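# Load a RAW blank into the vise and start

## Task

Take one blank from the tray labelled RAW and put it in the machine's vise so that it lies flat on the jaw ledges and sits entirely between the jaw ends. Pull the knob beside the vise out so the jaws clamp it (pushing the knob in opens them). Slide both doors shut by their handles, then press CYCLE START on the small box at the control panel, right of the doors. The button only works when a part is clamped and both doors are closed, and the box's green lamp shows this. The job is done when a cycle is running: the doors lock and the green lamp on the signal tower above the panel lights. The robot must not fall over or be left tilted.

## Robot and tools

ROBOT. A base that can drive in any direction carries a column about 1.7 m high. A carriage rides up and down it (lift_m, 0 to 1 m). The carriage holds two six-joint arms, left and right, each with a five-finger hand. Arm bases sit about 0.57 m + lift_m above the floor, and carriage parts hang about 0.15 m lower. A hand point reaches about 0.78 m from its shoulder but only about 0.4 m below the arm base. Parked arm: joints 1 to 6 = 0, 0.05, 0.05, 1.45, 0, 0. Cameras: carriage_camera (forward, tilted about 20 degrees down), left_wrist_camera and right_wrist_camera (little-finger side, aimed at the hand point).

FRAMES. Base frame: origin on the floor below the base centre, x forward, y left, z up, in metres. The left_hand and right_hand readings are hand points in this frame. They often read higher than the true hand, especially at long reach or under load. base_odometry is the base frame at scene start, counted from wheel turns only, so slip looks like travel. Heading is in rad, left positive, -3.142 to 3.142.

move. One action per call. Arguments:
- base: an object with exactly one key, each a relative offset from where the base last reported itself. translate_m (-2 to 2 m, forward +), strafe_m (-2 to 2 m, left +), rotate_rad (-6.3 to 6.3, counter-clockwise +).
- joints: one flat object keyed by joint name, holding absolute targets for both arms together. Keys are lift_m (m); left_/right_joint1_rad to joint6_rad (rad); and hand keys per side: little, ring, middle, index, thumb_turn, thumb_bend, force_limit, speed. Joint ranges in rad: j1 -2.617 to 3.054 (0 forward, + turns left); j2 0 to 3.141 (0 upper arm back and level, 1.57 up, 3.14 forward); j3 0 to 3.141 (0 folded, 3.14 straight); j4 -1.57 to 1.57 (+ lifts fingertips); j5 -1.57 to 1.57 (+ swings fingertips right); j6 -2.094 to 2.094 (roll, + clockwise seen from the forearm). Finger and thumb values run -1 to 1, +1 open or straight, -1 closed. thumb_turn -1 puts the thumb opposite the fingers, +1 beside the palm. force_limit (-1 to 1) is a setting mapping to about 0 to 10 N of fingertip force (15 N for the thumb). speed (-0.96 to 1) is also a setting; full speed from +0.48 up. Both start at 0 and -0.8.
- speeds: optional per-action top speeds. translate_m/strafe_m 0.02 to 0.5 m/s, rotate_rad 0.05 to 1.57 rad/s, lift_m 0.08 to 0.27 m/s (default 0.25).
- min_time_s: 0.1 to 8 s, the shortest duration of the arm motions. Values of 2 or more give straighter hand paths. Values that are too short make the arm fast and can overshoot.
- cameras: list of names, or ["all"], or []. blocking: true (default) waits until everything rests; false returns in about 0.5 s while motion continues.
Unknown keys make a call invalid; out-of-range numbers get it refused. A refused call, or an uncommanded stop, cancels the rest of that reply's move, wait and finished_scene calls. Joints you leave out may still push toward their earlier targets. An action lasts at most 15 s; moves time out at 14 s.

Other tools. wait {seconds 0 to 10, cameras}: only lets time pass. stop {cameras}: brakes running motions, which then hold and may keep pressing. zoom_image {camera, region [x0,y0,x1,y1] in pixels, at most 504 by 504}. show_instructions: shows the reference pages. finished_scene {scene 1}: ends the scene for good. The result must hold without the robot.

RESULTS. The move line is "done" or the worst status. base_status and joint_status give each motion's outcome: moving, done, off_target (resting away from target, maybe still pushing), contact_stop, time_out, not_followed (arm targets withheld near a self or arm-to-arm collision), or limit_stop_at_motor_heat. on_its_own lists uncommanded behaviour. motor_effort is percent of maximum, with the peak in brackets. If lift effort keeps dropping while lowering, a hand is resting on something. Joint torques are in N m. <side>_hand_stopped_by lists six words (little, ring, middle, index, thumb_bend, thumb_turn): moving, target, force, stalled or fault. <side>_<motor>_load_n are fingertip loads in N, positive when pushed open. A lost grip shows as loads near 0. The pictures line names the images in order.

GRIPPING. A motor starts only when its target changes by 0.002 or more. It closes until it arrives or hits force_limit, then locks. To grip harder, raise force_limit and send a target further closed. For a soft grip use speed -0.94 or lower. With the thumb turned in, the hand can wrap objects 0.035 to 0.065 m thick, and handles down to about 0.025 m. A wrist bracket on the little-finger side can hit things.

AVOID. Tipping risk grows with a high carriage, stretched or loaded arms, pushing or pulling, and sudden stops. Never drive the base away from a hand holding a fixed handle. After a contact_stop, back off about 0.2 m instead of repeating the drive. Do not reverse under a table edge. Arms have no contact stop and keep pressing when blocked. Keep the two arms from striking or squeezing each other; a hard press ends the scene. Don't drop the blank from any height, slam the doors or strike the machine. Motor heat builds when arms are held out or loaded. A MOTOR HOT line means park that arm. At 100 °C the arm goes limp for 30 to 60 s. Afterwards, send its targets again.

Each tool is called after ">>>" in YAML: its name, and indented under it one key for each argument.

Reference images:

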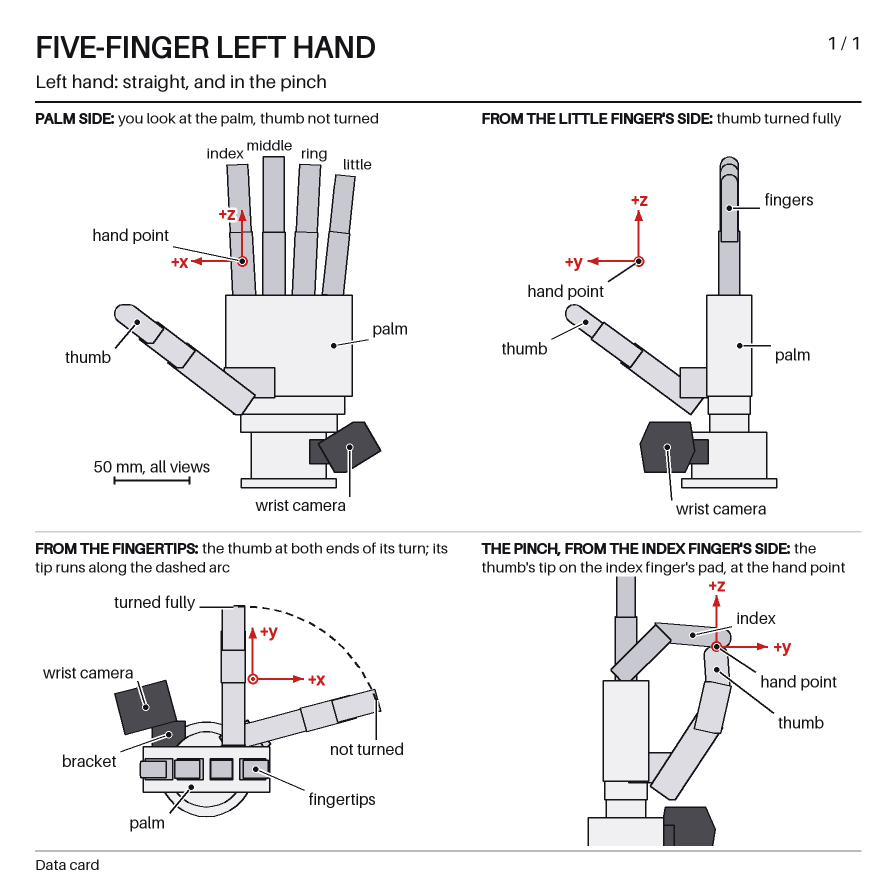

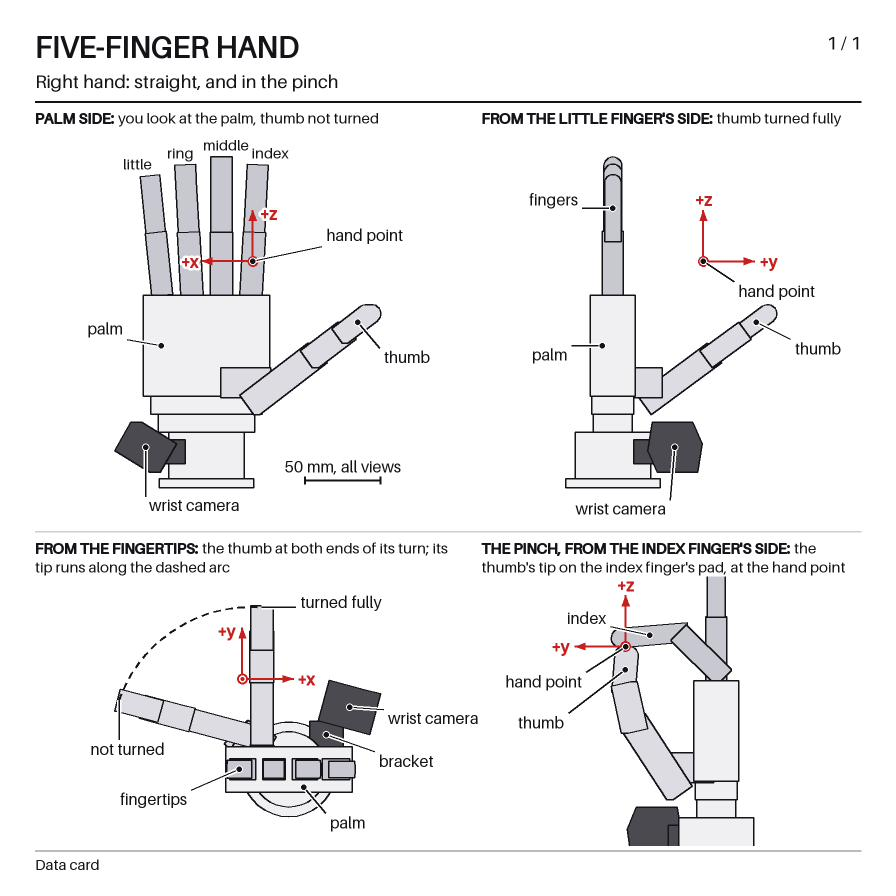

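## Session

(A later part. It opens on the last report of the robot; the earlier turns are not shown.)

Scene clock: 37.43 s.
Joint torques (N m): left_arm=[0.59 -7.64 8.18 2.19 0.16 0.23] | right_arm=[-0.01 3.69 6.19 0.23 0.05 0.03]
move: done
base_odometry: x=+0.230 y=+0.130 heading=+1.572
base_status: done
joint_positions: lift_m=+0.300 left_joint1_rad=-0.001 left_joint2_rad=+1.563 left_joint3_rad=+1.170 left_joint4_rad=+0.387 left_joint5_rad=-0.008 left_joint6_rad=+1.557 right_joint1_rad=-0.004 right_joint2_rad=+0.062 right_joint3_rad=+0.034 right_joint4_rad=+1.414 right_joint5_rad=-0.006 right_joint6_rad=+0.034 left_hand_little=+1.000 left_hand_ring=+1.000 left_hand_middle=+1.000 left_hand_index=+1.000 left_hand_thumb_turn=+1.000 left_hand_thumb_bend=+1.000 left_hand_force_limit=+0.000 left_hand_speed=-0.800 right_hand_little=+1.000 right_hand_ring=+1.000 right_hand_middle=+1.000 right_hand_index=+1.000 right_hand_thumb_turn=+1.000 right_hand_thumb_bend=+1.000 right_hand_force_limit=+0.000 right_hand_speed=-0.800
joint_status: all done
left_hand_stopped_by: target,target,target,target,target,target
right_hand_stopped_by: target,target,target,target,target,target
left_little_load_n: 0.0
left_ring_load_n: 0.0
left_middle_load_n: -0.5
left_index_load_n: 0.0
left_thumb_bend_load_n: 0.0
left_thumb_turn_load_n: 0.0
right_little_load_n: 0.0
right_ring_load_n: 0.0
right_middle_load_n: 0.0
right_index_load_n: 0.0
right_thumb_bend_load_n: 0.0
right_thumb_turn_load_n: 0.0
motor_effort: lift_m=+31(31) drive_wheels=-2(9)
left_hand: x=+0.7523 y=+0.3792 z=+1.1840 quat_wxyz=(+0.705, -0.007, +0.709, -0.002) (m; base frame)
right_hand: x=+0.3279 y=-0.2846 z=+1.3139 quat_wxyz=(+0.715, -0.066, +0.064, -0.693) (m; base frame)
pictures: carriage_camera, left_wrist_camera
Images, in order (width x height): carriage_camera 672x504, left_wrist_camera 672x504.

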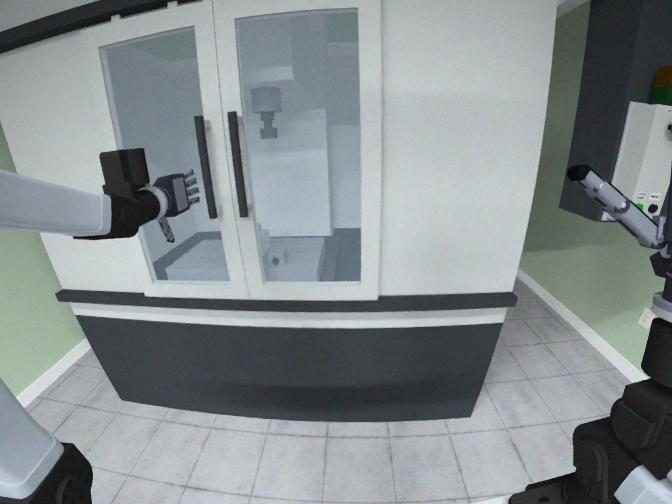

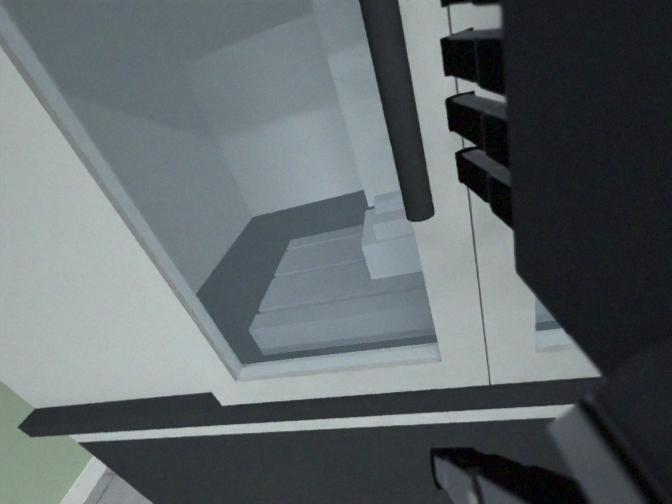

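>>> move:
  base: {"translate_m": 0.08}
  speeds: {"translate_m": 0.1}
  cameras: ["carriage_camera", "left_wrist_camera"]

>>> zoom_image:
  camera: "carriage_camera"
  region: [100, 80, 300, 280]

Scene clock: 39.30 s.
Joint torques (N m): left_arm=[0.62 -7.73 8.03 2.3 0.13 0.21] | right_arm=[0.01 3.69 6.17 0.22 0.05 0.03]
move: done
base_odometry: x=+0.230 y=+0.210 heading=+1.572
base_status: done
joint_positions: lift_m=+0.300 left_joint1_rad=-0.001 left_joint2_rad=+1.563 left_joint3_rad=+1.171 left_joint4_rad=+0.381 left_joint5_rad=-0.008 left_joint6_rad=+1.558 right_joint1_rad=-0.004 right_joint2_rad=+0.062 right_joint3_rad=+0.034 right_joint4_rad=+1.415 right_joint5_rad=-0.006 right_joint6_rad=+0.034 left_hand_little=+1.000 left_hand_ring=+1.000 left_hand_middle=+1.000 left_hand_index=+1.000 left_hand_thumb_turn=+1.000 left_hand_thumb_bend=+1.000 left_hand_force_limit=+0.000 left_hand_speed=-0.800 right_hand_little=+1.000 right_hand_ring=+1.000 right_hand_middle=+1.000 right_hand_index=+1.000 right_hand_thumb_turn=+1.000 right_hand_thumb_bend=+1.000 right_hand_force_limit=+0.000 right_hand_speed=-0.800
joint_status: not commanded
left_hand_stopped_by: target,target,target,target,target,target
right_hand_stopped_by: target,target,target,target,target,target
left_little_load_n: 0.0
left_ring_load_n: 0.0
left_middle_load_n: -0.5
left_index_load_n: 0.0
left_thumb_bend_load_n: 0.0
left_thumb_turn_load_n: 0.0
right_little_load_n: 0.0
right_ring_load_n: 0.0
right_middle_load_n: 0.0
right_index_load_n: 0.0
right_thumb_bend_load_n: 0.0
right_thumb_turn_load_n: 0.0
motor_effort: lift_m=+31(31) drive_wheels=-4(7)
left_hand: x=+0.7521 y=+0.3792 z=+1.1829 quat_wxyz=(+0.703, -0.007, +0.711, -0.002) (m; base frame)
right_hand: x=+0.3277 y=-0.2846 z=+1.3139 quat_wxyz=(+0.715, -0.066, +0.064, -0.693) (m; base frame)
pictures: carriage_camera, left_wrist_camera
Images, in order (width x height): carriage_camera 672x504, left_wrist_camera 672x504.

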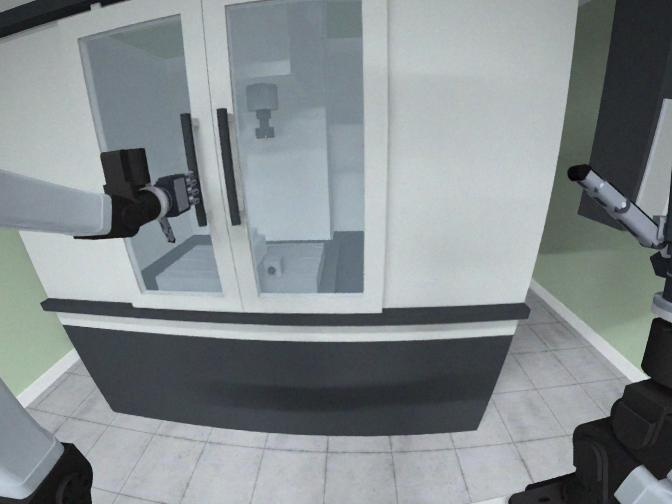

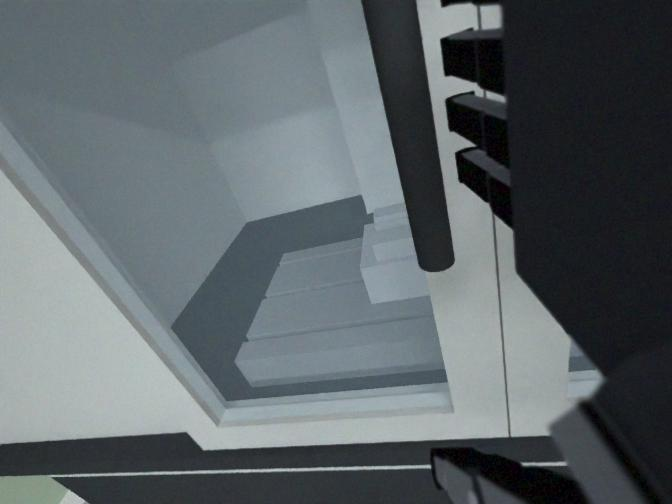

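Scaled by 2.520 from the camera's 672x504 image, which has a finer 960x720 frame.

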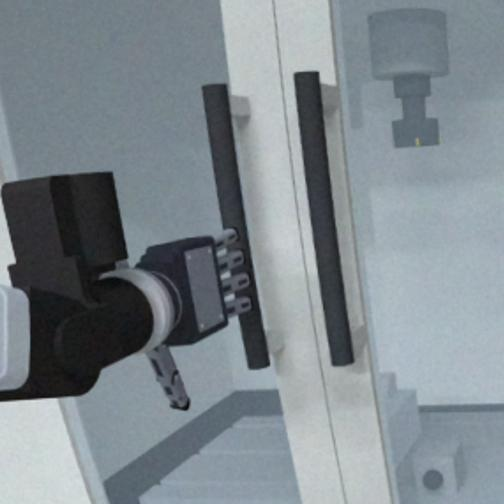

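>>> move:
  base: {"strafe_m": -0.02}
  speeds: {"strafe_m": 0.1}

>>> move:
  base: {"translate_m": 0.04}
  speeds: {"translate_m": 0.1}
  cameras: ["carriage_camera", "left_wrist_camera"]

>>> zoom_image:
  camera: "carriage_camera"
  region: [100, 80, 300, 280]

Scene clock: 40.40 s.
Joint torques (N m): left_arm=[0.8 -7.82 8.01 2.27 0.1 0.2] | right_arm=[0.01 3.67 6.2 0.21 0.06 0.03]
move: done
base_odometry: x=+0.250 y=+0.211 heading=+1.572
base_status: done
joint_positions: lift_m=+0.300 left_joint1_rad=-0.002 left_joint2_rad=+1.563 left_joint3_rad=+1.171 left_joint4_rad=+0.380 left_joint5_rad=-0.005 left_joint6_rad=+1.558 right_joint1_rad=-0.004 right_joint2_rad=+0.062 right_joint3_rad=+0.034 right_joint4_rad=+1.415 right_joint5_rad=-0.006 right_joint6_rad=+0.034 left_hand_little=+1.000 left_hand_ring=+1.000 left_hand_middle=+1.000 left_hand_index=+1.000 left_hand_thumb_turn=+1.000 left_hand_thumb_bend=+1.000 left_hand_force_limit=+0.000 left_hand_speed=-0.800 right_hand_little=+1.000 right_hand_ring=+1.000 right_hand_middle=+1.000 right_hand_index=+1.000 right_hand_thumb_turn=+1.000 right_hand_thumb_bend=+1.000 right_hand_force_limit=+0.000 right_hand_speed=-0.800
joint_status: not commanded
left_hand_stopped_by: target,target,target,target,target,target
right_hand_stopped_by: target,target,target,target,target,target
left_little_load_n: 0.0
left_ring_load_n: 0.0
left_middle_load_n: 0.0
left_index_load_n: 0.0
left_thumb_bend_load_n: 0.0
left_thumb_turn_load_n: 0.0
right_little_load_n: 0.0
right_ring_load_n: 0.0
right_middle_load_n: 0.0
right_index_load_n: 0.0
right_thumb_bend_load_n: 0.0
right_thumb_turn_load_n: 0.0
motor_effort: lift_m=+31(31) drive_wheels=-4(5)
left_hand: x=+0.7524 y=+0.3780 z=+1.1828 quat_wxyz=(+0.703, -0.006, +0.711, -0.003) (m; base frame)
right_hand: x=+0.3277 y=-0.2846 z=+1.3139 quat_wxyz=(+0.715, -0.066, +0.064, -0.693) (m; base frame)
pictures: none

Scene clock: 41.57 s.
Joint torques (N m): left_arm=[0.79 -7.86 7.97 2.32 0.09 0.19] | right_arm=[0.01 3.73 6.15 0.23 0.06 0.02]
move: done
base_odometry: x=+0.250 y=+0.251 heading=+1.571
base_status: done
joint_positions: lift_m=+0.300 left_joint1_rad=-0.002 left_joint2_rad=+1.565 left_joint3_rad=+1.173 left_joint4_rad=+0.379 left_joint5_rad=-0.005 left_joint6_rad=+1.558 right_joint1_rad=-0.004 right_joint2_rad=+0.062 right_joint3_rad=+0.034 right_joint4_rad=+1.414 right_joint5_rad=-0.006 right_joint6_rad=+0.034 left_hand_little=+1.000 left_hand_ring=+1.000 left_hand_middle=+1.000 left_hand_index=+1.000 left_hand_thumb_turn=+1.000 left_hand_thumb_bend=+1.000 left_hand_force_limit=+0.000 left_hand_speed=-0.800 right_hand_little=+1.000 right_hand_ring=+1.000 right_hand_middle=+1.000 right_hand_index=+1.000 right_hand_thumb_turn=+1.000 right_hand_thumb_bend=+1.000 right_hand_force_limit=+0.000 right_hand_speed=-0.800
joint_status: not commanded
left_hand_stopped_by: target,target,target,target,target,target
right_hand_stopped_by: target,target,target,target,target,target
left_little_load_n: 0.0
left_ring_load_n: 0.0
left_middle_load_n: 0.0
left_index_load_n: 0.0
left_thumb_bend_load_n: 0.0
left_thumb_turn_load_n: 0.0
right_little_load_n: 0.0
right_ring_load_n: 0.0
right_middle_load_n: 0.0
right_index_load_n: 0.0
right_thumb_bend_load_n: 0.0
right_thumb_turn_load_n: 0.0
motor_effort: lift_m=+31(31) drive_wheels=-3(8)
left_hand: x=+0.7527 y=+0.3780 z=+1.1826 quat_wxyz=(+0.702, -0.006, +0.712, -0.003) (m; base frame)
right_hand: x=+0.3280 y=-0.2846 z=+1.3138 quat_wxyz=(+0.715, -0.066, +0.064, -0.693) (m; base frame)
pictures: carriage_camera, left_wrist_camera
Images, in order (width x height): carriage_camera 672x504, left_wrist_camera 672x504.

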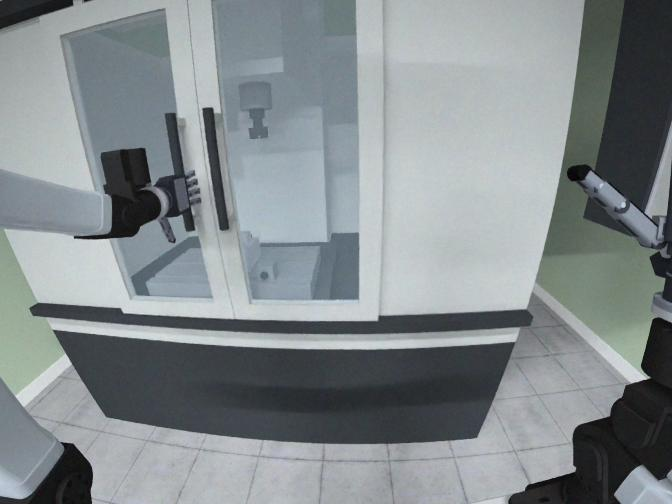

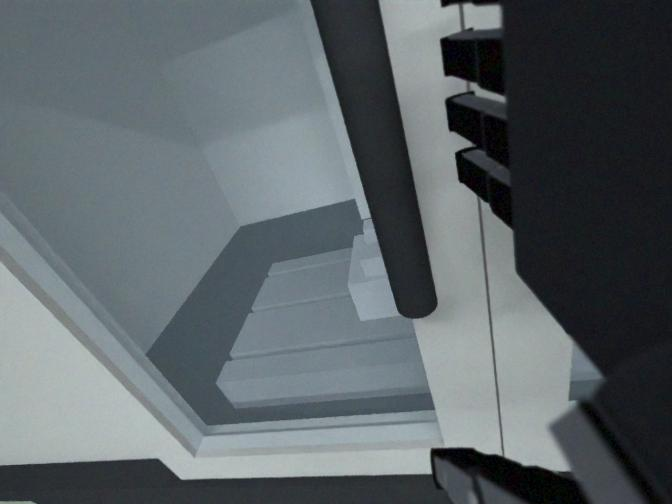

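Scaled by 2.520 from the camera's 672x504 image, which has a finer 960x720 frame.

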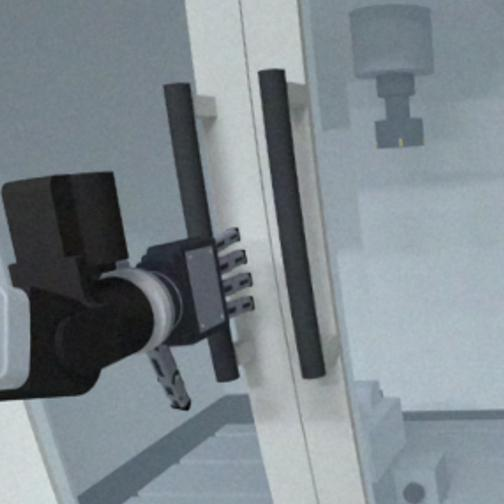

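>>> move:
  base: {"translate_m": 0.02}
  speeds: {"translate_m": 0.05}
  cameras: ["carriage_camera"]

>>> zoom_image:
  camera: "carriage_camera"
  region: [100, 80, 300, 280]

>>> move:
  base: {"strafe_m": 0.06}
  speeds: {"strafe_m": 0.05}
  cameras: ["carriage_camera", "left_wrist_camera"]

>>> zoom_image:
  camera: "carriage_camera"
  region: [100, 80, 300, 280]

Scene clock: 42.67 s.
Joint torques (N m): left_arm=[0.72 -7.79 7.95 2.28 0.1 0.2] | right_arm=[0.01 3.69 6.16 0.23 0.06 0.02]
move: done
base_odometry: x=+0.251 y=+0.271 heading=+1.571
base_status: done
joint_positions: lift_m=+0.300 left_joint1_rad=-0.002 left_joint2_rad=+1.565 left_joint3_rad=+1.173 left_joint4_rad=+0.378 left_joint5_rad=-0.005 left_joint6_rad=+1.558 right_joint1_rad=-0.004 right_joint2_rad=+0.062 right_joint3_rad=+0.034 right_joint4_rad=+1.414 right_joint5_rad=-0.006 right_joint6_rad=+0.034 left_hand_little=+1.000 left_hand_ring=+1.000 left_hand_middle=+1.000 left_hand_index=+1.000 left_hand_thumb_turn=+1.000 left_hand_thumb_bend=+1.000 left_hand_force_limit=+0.000 left_hand_speed=-0.800 right_hand_little=+1.000 right_hand_ring=+1.000 right_hand_middle=+1.000 right_hand_index=+1.000 right_hand_thumb_turn=+1.000 right_hand_thumb_bend=+1.000 right_hand_force_limit=+0.000 right_hand_speed=-0.800
joint_status: not commanded
left_hand_stopped_by: target,target,target,target,target,target
right_hand_stopped_by: target,target,target,target,target,target
left_little_load_n: 0.0
left_ring_load_n: 0.0
left_middle_load_n: 0.0
left_index_load_n: -0.5
left_thumb_bend_load_n: 0.0
left_thumb_turn_load_n: 0.0
right_little_load_n: 0.0
right_ring_load_n: 0.0
right_middle_load_n: 0.0
right_index_load_n: 0.0
right_thumb_bend_load_n: 0.0
right_thumb_turn_load_n: 0.0
motor_effort: lift_m=+31(31) drive_wheels=-4(8)
left_hand: x=+0.7526 y=+0.3780 z=+1.1824 quat_wxyz=(+0.702, -0.006, +0.712, -0.003) (m; base frame)
right_hand: x=+0.3279 y=-0.2846 z=+1.3139 quat_wxyz=(+0.715, -0.066, +0.064, -0.693) (m; base frame)
pictures: carriage_camera
Images, in order (width x height): carriage_camera 672x504.

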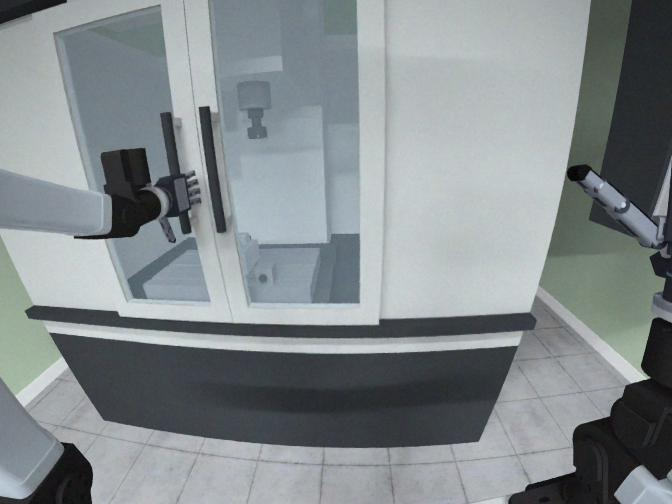

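Scaled by 2.520 from the camera's 672x504 image, which has a finer 960x720 frame.

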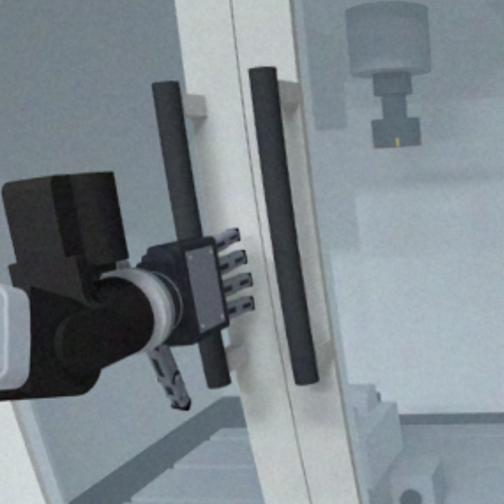

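Scene clock: 44.37 s.
Joint torques (N m): left_arm=[2.76 -7.87 7.95 2.32 -0.99 0.15] | right_arm=[0.01 3.7 6.19 0.23 0.05 0.02]
move: done
base_odometry: x=+0.191 y=+0.271 heading=+1.571
base_status: done
joint_positions: lift_m=+0.300 left_joint1_rad=-0.022 left_joint2_rad=+1.565 left_joint3_rad=+1.173 left_joint4_rad=+0.378 left_joint5_rad=+0.085 left_joint6_rad=+1.561 right_joint1_rad=-0.004 right_joint2_rad=+0.062 right_joint3_rad=+0.034 right_joint4_rad=+1.414 right_joint5_rad=-0.006 right_joint6_rad=+0.034 left_hand_little=+1.000 left_hand_ring=+1.000 left_hand_middle=+1.000 left_hand_index=+1.000 left_hand_thumb_turn=+1.000 left_hand_thumb_bend=+1.000 left_hand_force_limit=+0.000 left_hand_speed=-0.800 right_hand_little=+1.000 right_hand_ring=+1.000 right_hand_middle=+1.000 right_hand_index=+1.000 right_hand_thumb_turn=+1.000 right_hand_thumb_bend=+1.000 right_hand_force_limit=+0.000 right_hand_speed=-0.800
joint_status: not commanded
left_hand_stopped_by: target,target,target,target,target,target
right_hand_stopped_by: target,target,target,target,target,target
left_little_load_n: 0.0
left_ring_load_n: 0.0
left_middle_load_n: 0.0
left_index_load_n: 0.0
left_thumb_bend_load_n: 0.0
left_thumb_turn_load_n: 0.0
right_little_load_n: 0.0
right_ring_load_n: 0.0
right_middle_load_n: 0.0
right_index_load_n: 0.0
right_thumb_bend_load_n: 0.0
right_thumb_turn_load_n: 0.0
motor_effort: lift_m=+31(31) drive_wheels=+1(5)
left_hand: x=+0.7580 y=+0.3494 z=+1.1826 quat_wxyz=(+0.701, +0.034, +0.711, -0.042) (m; base frame)
right_hand: x=+0.3279 y=-0.2847 z=+1.3139 quat_wxyz=(+0.715, -0.066, +0.064, -0.693) (m; base frame)
pictures: carriage_camera, left_wrist_camera
Images, in order (width x height): carriage_camera 672x504, left_wrist_camera 672x504.

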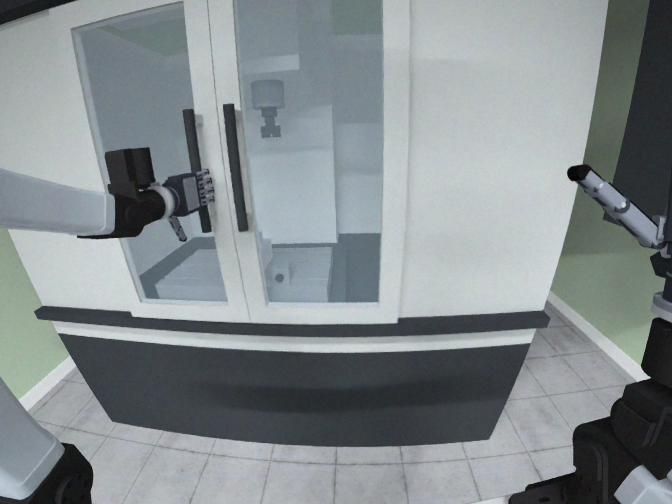

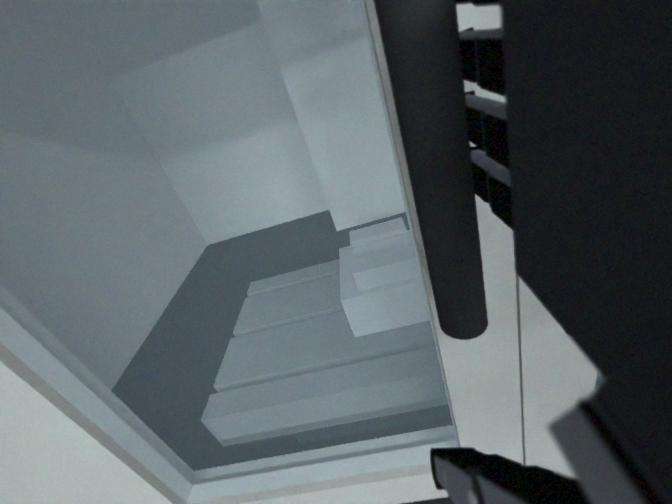

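Scaled by 2.520 from the camera's 672x504 image, which has a finer 960x720 frame.

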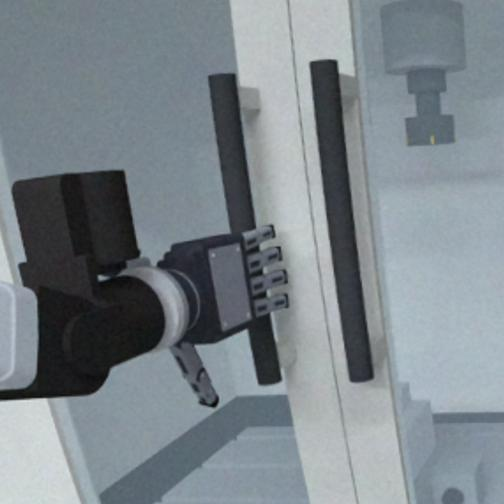

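>>> move:
  base: {"strafe_m": 0.08}
  speeds: {"strafe_m": 0.05}
  cameras: ["carriage_camera", "left_wrist_camera"]

Scene clock: 46.53 s.
Joint torques (N m): left_arm=[7.53 -7.84 7.92 2.31 -3.09 0.18] | right_arm=[0.01 3.7 6.17 0.23 0.05 0.03]
move: done
base_odometry: x=+0.111 y=+0.271 heading=+1.570
base_status: done
joint_positions: lift_m=+0.300 left_joint1_rad=-0.072 left_joint2_rad=+1.565 left_joint3_rad=+1.173 left_joint4_rad=+0.377 left_joint5_rad=+0.270 left_joint6_rad=+1.561 right_joint1_rad=-0.004 right_joint2_rad=+0.062 right_joint3_rad=+0.034 right_joint4_rad=+1.414 right_joint5_rad=-0.006 right_joint6_rad=+0.034 left_hand_little=+1.000 left_hand_ring=+1.000 left_hand_middle=+1.000 left_hand_index=+1.000 left_hand_thumb_turn=+1.000 left_hand_thumb_bend=+1.000 left_hand_force_limit=+0.000 left_hand_speed=-0.800 right_hand_little=+1.000 right_hand_ring=+1.000 right_hand_middle=+1.000 right_hand_index=+1.000 right_hand_thumb_turn=+1.000 right_hand_thumb_bend=+1.000 right_hand_force_limit=+0.000 right_hand_speed=-0.800
joint_status: not commanded
left_hand_stopped_by: target,target,target,target,target,target
right_hand_stopped_by: target,target,target,target,target,target
left_little_load_n: 0.0
left_ring_load_n: 1.0
left_middle_load_n: 0.5
left_index_load_n: 0.5
left_thumb_bend_load_n: 0.0
left_thumb_turn_load_n: 0.0
right_little_load_n: 0.0
right_ring_load_n: 0.0
right_middle_load_n: 0.0
right_index_load_n: 0.0
right_thumb_bend_load_n: 0.0
right_thumb_turn_load_n: 0.0
motor_effort: lift_m=+31(31) drive_wheels=+1(7)
left_hand: x=+0.7608 y=+0.2848 z=+1.1824 quat_wxyz=(+0.691, +0.116, +0.702, -0.124) (m; base frame)
right_hand: x=+0.3279 y=-0.2847 z=+1.3139 quat_wxyz=(+0.715, -0.066, +0.064, -0.693) (m; base frame)
pictures: carriage_camera, left_wrist_camera
Images, in order (width x height): carriage_camera 672x504, left_wrist_camera 672x504.

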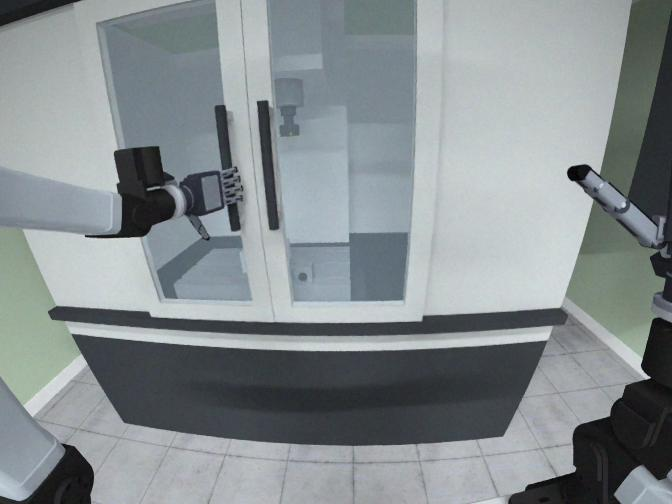

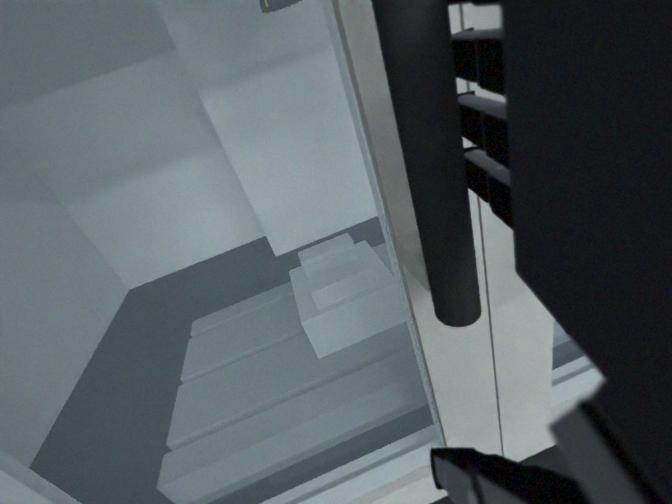

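>>> move:
  base: {"strafe_m": 0.06}
  speeds: {"strafe_m": 0.05}
  cameras: ["carriage_camera", "left_wrist_camera"]

Scene clock: 48.63 s.
Joint torques (N m): left_arm=[8.77 -7.87 7.88 2.29 -3.71 0.15] | right_arm=[0.01 3.69 6.16 0.23 0.05 0.02]
move: done
base_odometry: x=+0.051 y=+0.272 heading=+1.570
base_status: done
joint_positions: lift_m=+0.300 left_joint1_rad=-0.086 left_joint2_rad=+1.565 left_joint3_rad=+1.173 left_joint4_rad=+0.374 left_joint5_rad=+0.325 left_joint6_rad=+1.562 right_joint1_rad=-0.004 right_joint2_rad=+0.062 right_joint3_rad=+0.034 right_joint4_rad=+1.414 right_joint5_rad=-0.006 right_joint6_rad=+0.034 left_hand_little=+1.000 left_hand_ring=+1.000 left_hand_middle=+1.000 left_hand_index=+1.000 left_hand_thumb_turn=+1.000 left_hand_thumb_bend=+1.000 left_hand_force_limit=+0.000 left_hand_speed=-0.800 right_hand_little=+1.000 right_hand_ring=+1.000 right_hand_middle=+1.000 right_hand_index=+1.000 right_hand_thumb_turn=+1.000 right_hand_thumb_bend=+1.000 right_hand_force_limit=+0.000 right_hand_speed=-0.800
joint_status: not commanded
left_hand_stopped_by: target,target,target,target,target,target
right_hand_stopped_by: target,target,target,target,target,target
left_little_load_n: 0.0
left_ring_load_n: 1.0
left_middle_load_n: 1.0
left_index_load_n: 0.0
left_thumb_bend_load_n: 0.0
left_thumb_turn_load_n: 0.0
right_little_load_n: 0.0
right_ring_load_n: 0.0
right_middle_load_n: 0.0
right_index_load_n: 0.0
right_thumb_bend_load_n: 0.0
right_thumb_turn_load_n: 0.0
motor_effort: lift_m=+31(31) drive_wheels=+1(8)
left_hand: x=+0.7592 y=+0.2662 z=+1.1815 quat_wxyz=(+0.685, +0.141, +0.699, -0.148) (m; base frame)
right_hand: x=+0.3279 y=-0.2847 z=+1.3139 quat_wxyz=(+0.715, -0.066, +0.064, -0.693) (m; base frame)
pictures: carriage_camera, left_wrist_camera
Images, in order (width x height): carriage_camera 672x504, left_wrist_camera 672x504.

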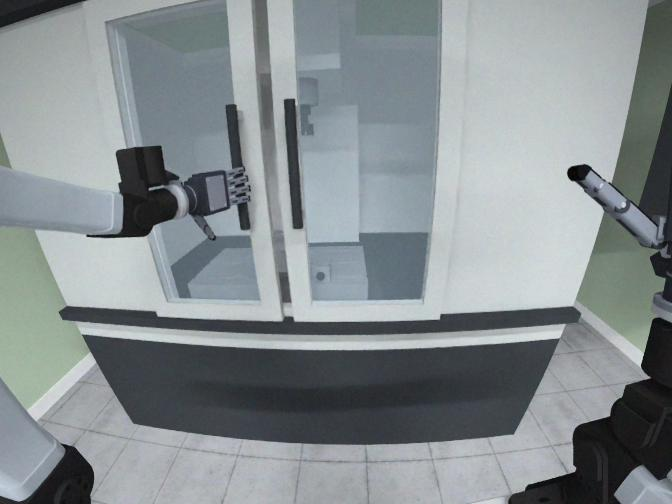

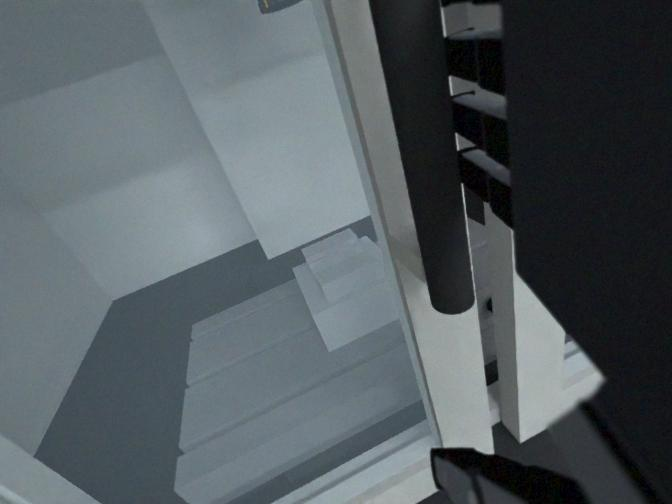

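>>> move:
  base: {"strafe_m": 0.2}
  speeds: {"strafe_m": 0.1}
  cameras: ["carriage_camera"]

>>> move:
  base: {"strafe_m": 0.2}
  speeds: {"strafe_m": 0.1}
  cameras: ["carriage_camera", "left_wrist_camera"]

Scene clock: 51.50 s.
Joint torques (N m): left_arm=[0.28 -7.53 7.64 2.35 -0.12 0.14] | right_arm=[0.01 3.67 6.23 0.22 0.05 0.02]
move: done
base_odometry: x=-0.149 y=+0.272 heading=+1.570
base_status: done
joint_positions: lift_m=+0.300 left_joint1_rad=+0.004 left_joint2_rad=+1.561 left_joint3_rad=+1.175 left_joint4_rad=+0.375 left_joint5_rad=+0.013 left_joint6_rad=+1.563 right_joint1_rad=-0.004 right_joint2_rad=+0.062 right_joint3_rad=+0.034 right_joint4_rad=+1.414 right_joint5_rad=-0.006 right_joint6_rad=+0.034 left_hand_little=+1.000 left_hand_ring=+1.000 left_hand_middle=+1.000 left_hand_index=+1.000 left_hand_thumb_turn=+1.000 left_hand_thumb_bend=+1.000 left_hand_force_limit=+0.000 left_hand_speed=-0.800 right_hand_little=+1.000 right_hand_ring=+1.000 right_hand_middle=+1.000 right_hand_index=+1.000 right_hand_thumb_turn=+1.000 right_hand_thumb_bend=+1.000 right_hand_force_limit=+0.000 right_hand_speed=-0.800
joint_status: not commanded
left_hand_stopped_by: target,target,target,target,target,target
right_hand_stopped_by: target,target,target,target,target,target
left_little_load_n: 0.0
left_ring_load_n: 0.0
left_middle_load_n: 0.0
left_index_load_n: 0.0
left_thumb_bend_load_n: 0.0
left_thumb_turn_load_n: 0.0
right_little_load_n: 0.0
right_ring_load_n: 0.0
right_middle_load_n: 0.0
right_index_load_n: 0.0
right_thumb_bend_load_n: 0.0
right_thumb_turn_load_n: 0.0
motor_effort: lift_m=+31(31) drive_wheels=-3(8)
left_hand: x=+0.7528 y=+0.3775 z=+1.1853 quat_wxyz=(+0.703, +0.001, +0.711, -0.006) (m; base frame)
right_hand: x=+0.3279 y=-0.2847 z=+1.3139 quat_wxyz=(+0.715, -0.066, +0.064, -0.693) (m; base frame)
pictures: carriage_camera
Images, in order (width x height): carriage_camera 672x504.

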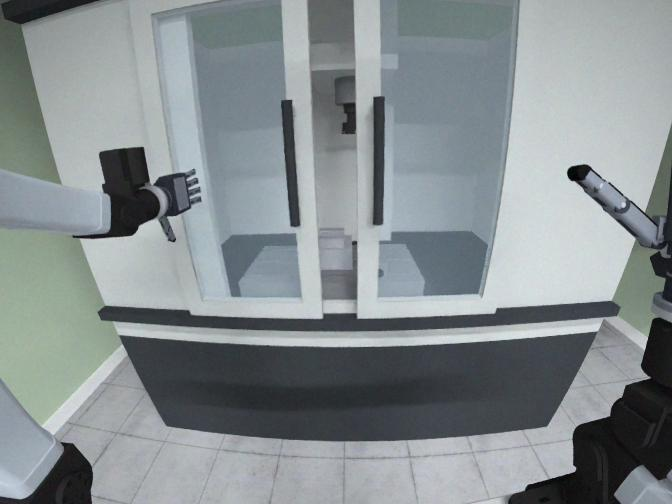

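Scene clock: 54.20 s.
Joint torques (N m): left_arm=[0.47 -7.47 7.73 2.32 -0.06 0.14] | right_arm=[-0.01 3.7 6.2 0.24 0.06 0.03]
move: done
base_odometry: x=-0.349 y=+0.273 heading=+1.569
base_status: done
joint_positions: lift_m=+0.300 left_joint1_rad=+0.001 left_joint2_rad=+1.561 left_joint3_rad=+1.175 left_joint4_rad=+0.375 left_joint5_rad=+0.009 left_joint6_rad=+1.563 right_joint1_rad=-0.004 right_joint2_rad=+0.062 right_joint3_rad=+0.034 right_joint4_rad=+1.414 right_joint5_rad=-0.006 right_joint6_rad=+0.034 left_hand_little=+1.000 left_hand_ring=+1.000 left_hand_middle=+1.000 left_hand_index=+1.000 left_hand_thumb_turn=+1.000 left_hand_thumb_bend=+1.000 left_hand_force_limit=+0.000 left_hand_speed=-0.800 right_hand_little=+1.000 right_hand_ring=+1.000 right_hand_middle=+1.000 right_hand_index=+1.000 right_hand_thumb_turn=+1.000 right_hand_thumb_bend=+1.000 right_hand_force_limit=+0.000 right_hand_speed=-0.800
joint_status: not commanded
left_hand_stopped_by: target,target,target,target,target,target
right_hand_stopped_by: target,target,target,target,target,target
left_little_load_n: 0.0
left_ring_load_n: 0.0
left_middle_load_n: 0.0
left_index_load_n: 0.0
left_thumb_bend_load_n: 0.0
left_thumb_turn_load_n: 0.0
right_little_load_n: 0.0
right_ring_load_n: 0.0
right_middle_load_n: 0.0
right_index_load_n: 0.0
right_thumb_bend_load_n: 0.0
right_thumb_turn_load_n: 0.0
motor_effort: lift_m=+31(31) drive_wheels=-3(6)
left_hand: x=+0.7527 y=+0.3770 z=+1.1854 quat_wxyz=(+0.703, +0.000, +0.711, -0.006) (m; base frame)
right_hand: x=+0.3279 y=-0.2846 z=+1.3139 quat_wxyz=(+0.715, -0.066, +0.064, -0.693) (m; base frame)
pictures: carriage_camera, left_wrist_camera
Images, in order (width x height): carriage_camera 672x504, left_wrist_camera 672x504.

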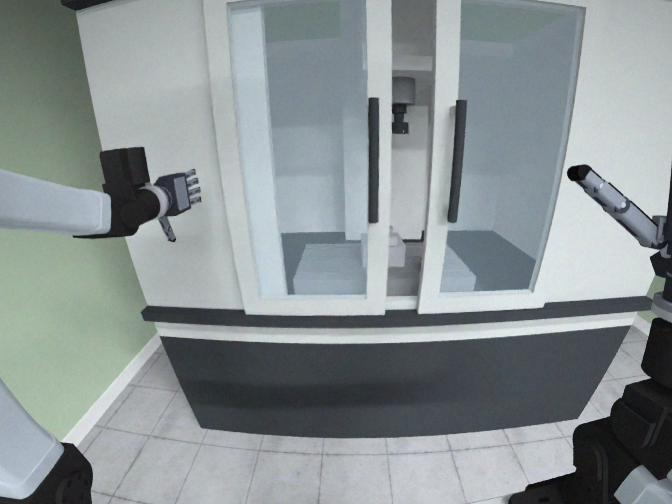

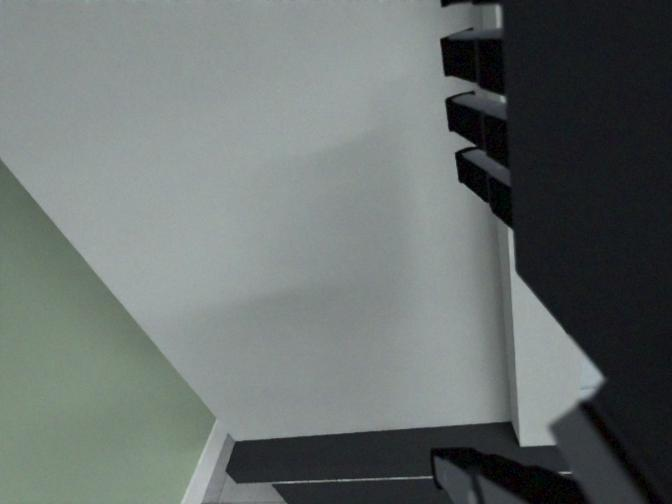

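>>> move:
  base: {"translate_m": -0.06}

>>> move:
  base: {"strafe_m": -0.477}
  cameras: ["carriage_camera", "left_wrist_camera"]

>>> zoom_image:
  camera: "carriage_camera"
  region: [120, 80, 370, 330]

Scene clock: 56.27 s.
Joint torques (N m): left_arm=[0.5 -7.56 7.65 2.34 -0.08 0.15] | right_arm=[0.01 3.69 6.16 0.22 0.06 0.02]
move: done
base_odometry: x=-0.350 y=+0.213 heading=+1.569
base_status: done
joint_positions: lift_m=+0.300 left_joint1_rad=+0.001 left_joint2_rad=+1.563 left_joint3_rad=+1.175 left_joint4_rad=+0.377 left_joint5_rad=+0.009 left_joint6_rad=+1.563 right_joint1_rad=-0.004 right_joint2_rad=+0.062 right_joint3_rad=+0.034 right_joint4_rad=+1.415 right_joint5_rad=-0.006 right_joint6_rad=+0.034 left_hand_little=+1.000 left_hand_ring=+1.000 left_hand_middle=+1.000 left_hand_index=+1.000 left_hand_thumb_turn=+1.000 left_hand_thumb_bend=+1.000 left_hand_force_limit=+0.000 left_hand_speed=-0.800 right_hand_little=+1.000 right_hand_ring=+1.000 right_hand_middle=+1.000 right_hand_index=+1.000 right_hand_thumb_turn=+1.000 right_hand_thumb_bend=+1.000 right_hand_force_limit=+0.000 right_hand_speed=-0.800
joint_status: not commanded
left_hand_stopped_by: target,target,target,target,target,target
right_hand_stopped_by: target,target,target,target,target,target
left_little_load_n: 0.0
left_ring_load_n: 0.0
left_middle_load_n: 0.0
left_index_load_n: 0.0
left_thumb_bend_load_n: 0.0
left_thumb_turn_load_n: 0.0
right_little_load_n: -0.5
right_ring_load_n: 0.0
right_middle_load_n: 0.0
right_index_load_n: 0.0
right_thumb_bend_load_n: 0.0
right_thumb_turn_load_n: 0.0
motor_effort: lift_m=+31(31) drive_wheels=-1(5)
left_hand: x=+0.7531 y=+0.3770 z=+1.1849 quat_wxyz=(+0.703, +0.000, +0.711, -0.006) (m; base frame)
right_hand: x=+0.3277 y=-0.2846 z=+1.3139 quat_wxyz=(+0.715, -0.066, +0.064, -0.693) (m; base frame)
pictures: none

Scene clock: 59.33 s.
Joint torques (N m): left_arm=[0.81 -7.68 7.73 2.33 -0.06 0.16] | right_arm=[0.02 3.7 6.19 0.22 0.06 0.02]
move: done
base_odometry: x=+0.127 y=+0.212 heading=+1.569
base_status: done
joint_positions: lift_m=+0.300 left_joint1_rad=-0.001 left_joint2_rad=+1.563 left_joint3_rad=+1.175 left_joint4_rad=+0.377 left_joint5_rad=+0.007 left_joint6_rad=+1.563 right_joint1_rad=-0.004 right_joint2_rad=+0.062 right_joint3_rad=+0.034 right_joint4_rad=+1.415 right_joint5_rad=-0.007 right_joint6_rad=+0.034 left_hand_little=+1.000 left_hand_ring=+1.000 left_hand_middle=+1.000 left_hand_index=+1.000 left_hand_thumb_turn=+1.000 left_hand_thumb_bend=+1.000 left_hand_force_limit=+0.000 left_hand_speed=-0.800 right_hand_little=+1.000 right_hand_ring=+1.000 right_hand_middle=+1.000 right_hand_index=+1.000 right_hand_thumb_turn=+1.000 right_hand_thumb_bend=+1.000 right_hand_force_limit=+0.000 right_hand_speed=-0.800
joint_status: not commanded
left_hand_stopped_by: target,target,target,target,target,target
right_hand_stopped_by: target,target,target,target,target,target
left_little_load_n: 0.0
left_ring_load_n: 0.0
left_middle_load_n: 0.0
left_index_load_n: 0.0
left_thumb_bend_load_n: 0.0
left_thumb_turn_load_n: 0.0
right_little_load_n: 0.0
right_ring_load_n: 0.0
right_middle_load_n: 0.0
right_index_load_n: 0.0
right_thumb_bend_load_n: 0.0
right_thumb_turn_load_n: 0.0
motor_effort: lift_m=+31(31) drive_wheels=-3(7)
left_hand: x=+0.7531 y=+0.3761 z=+1.1849 quat_wxyz=(+0.703, +0.000, +0.711, -0.006) (m; base frame)
right_hand: x=+0.3277 y=-0.2845 z=+1.3139 quat_wxyz=(+0.715, -0.066, +0.064, -0.693) (m; base frame)
pictures: carriage_camera, left_wrist_camera
Images, in order (width x height): carriage_camera 672x504, left_wrist_camera 672x504.

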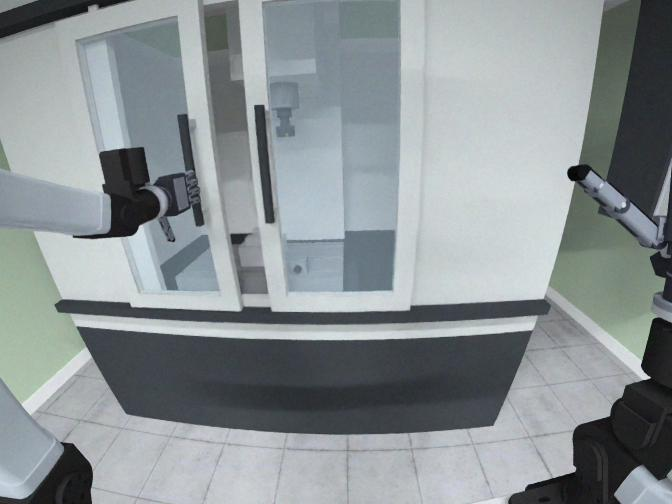

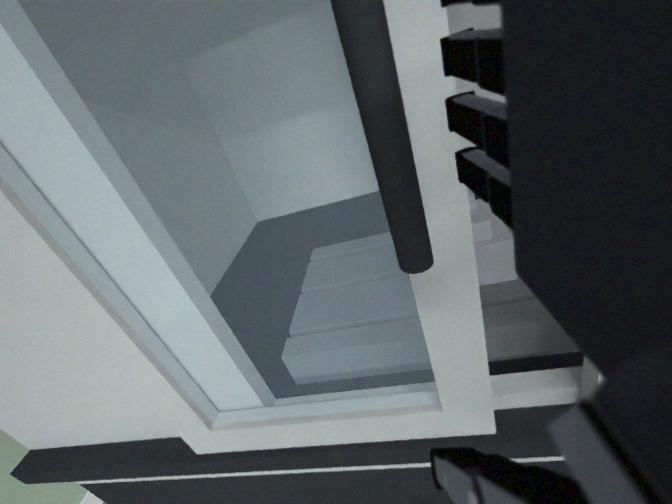

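Scaled by 2.016 from the camera's 672x504 image, which has a finer 960x720 frame.

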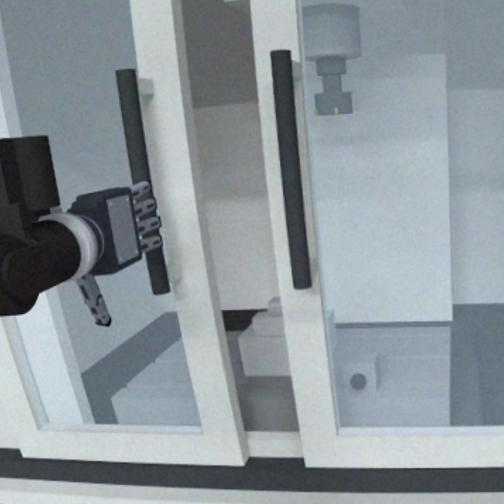

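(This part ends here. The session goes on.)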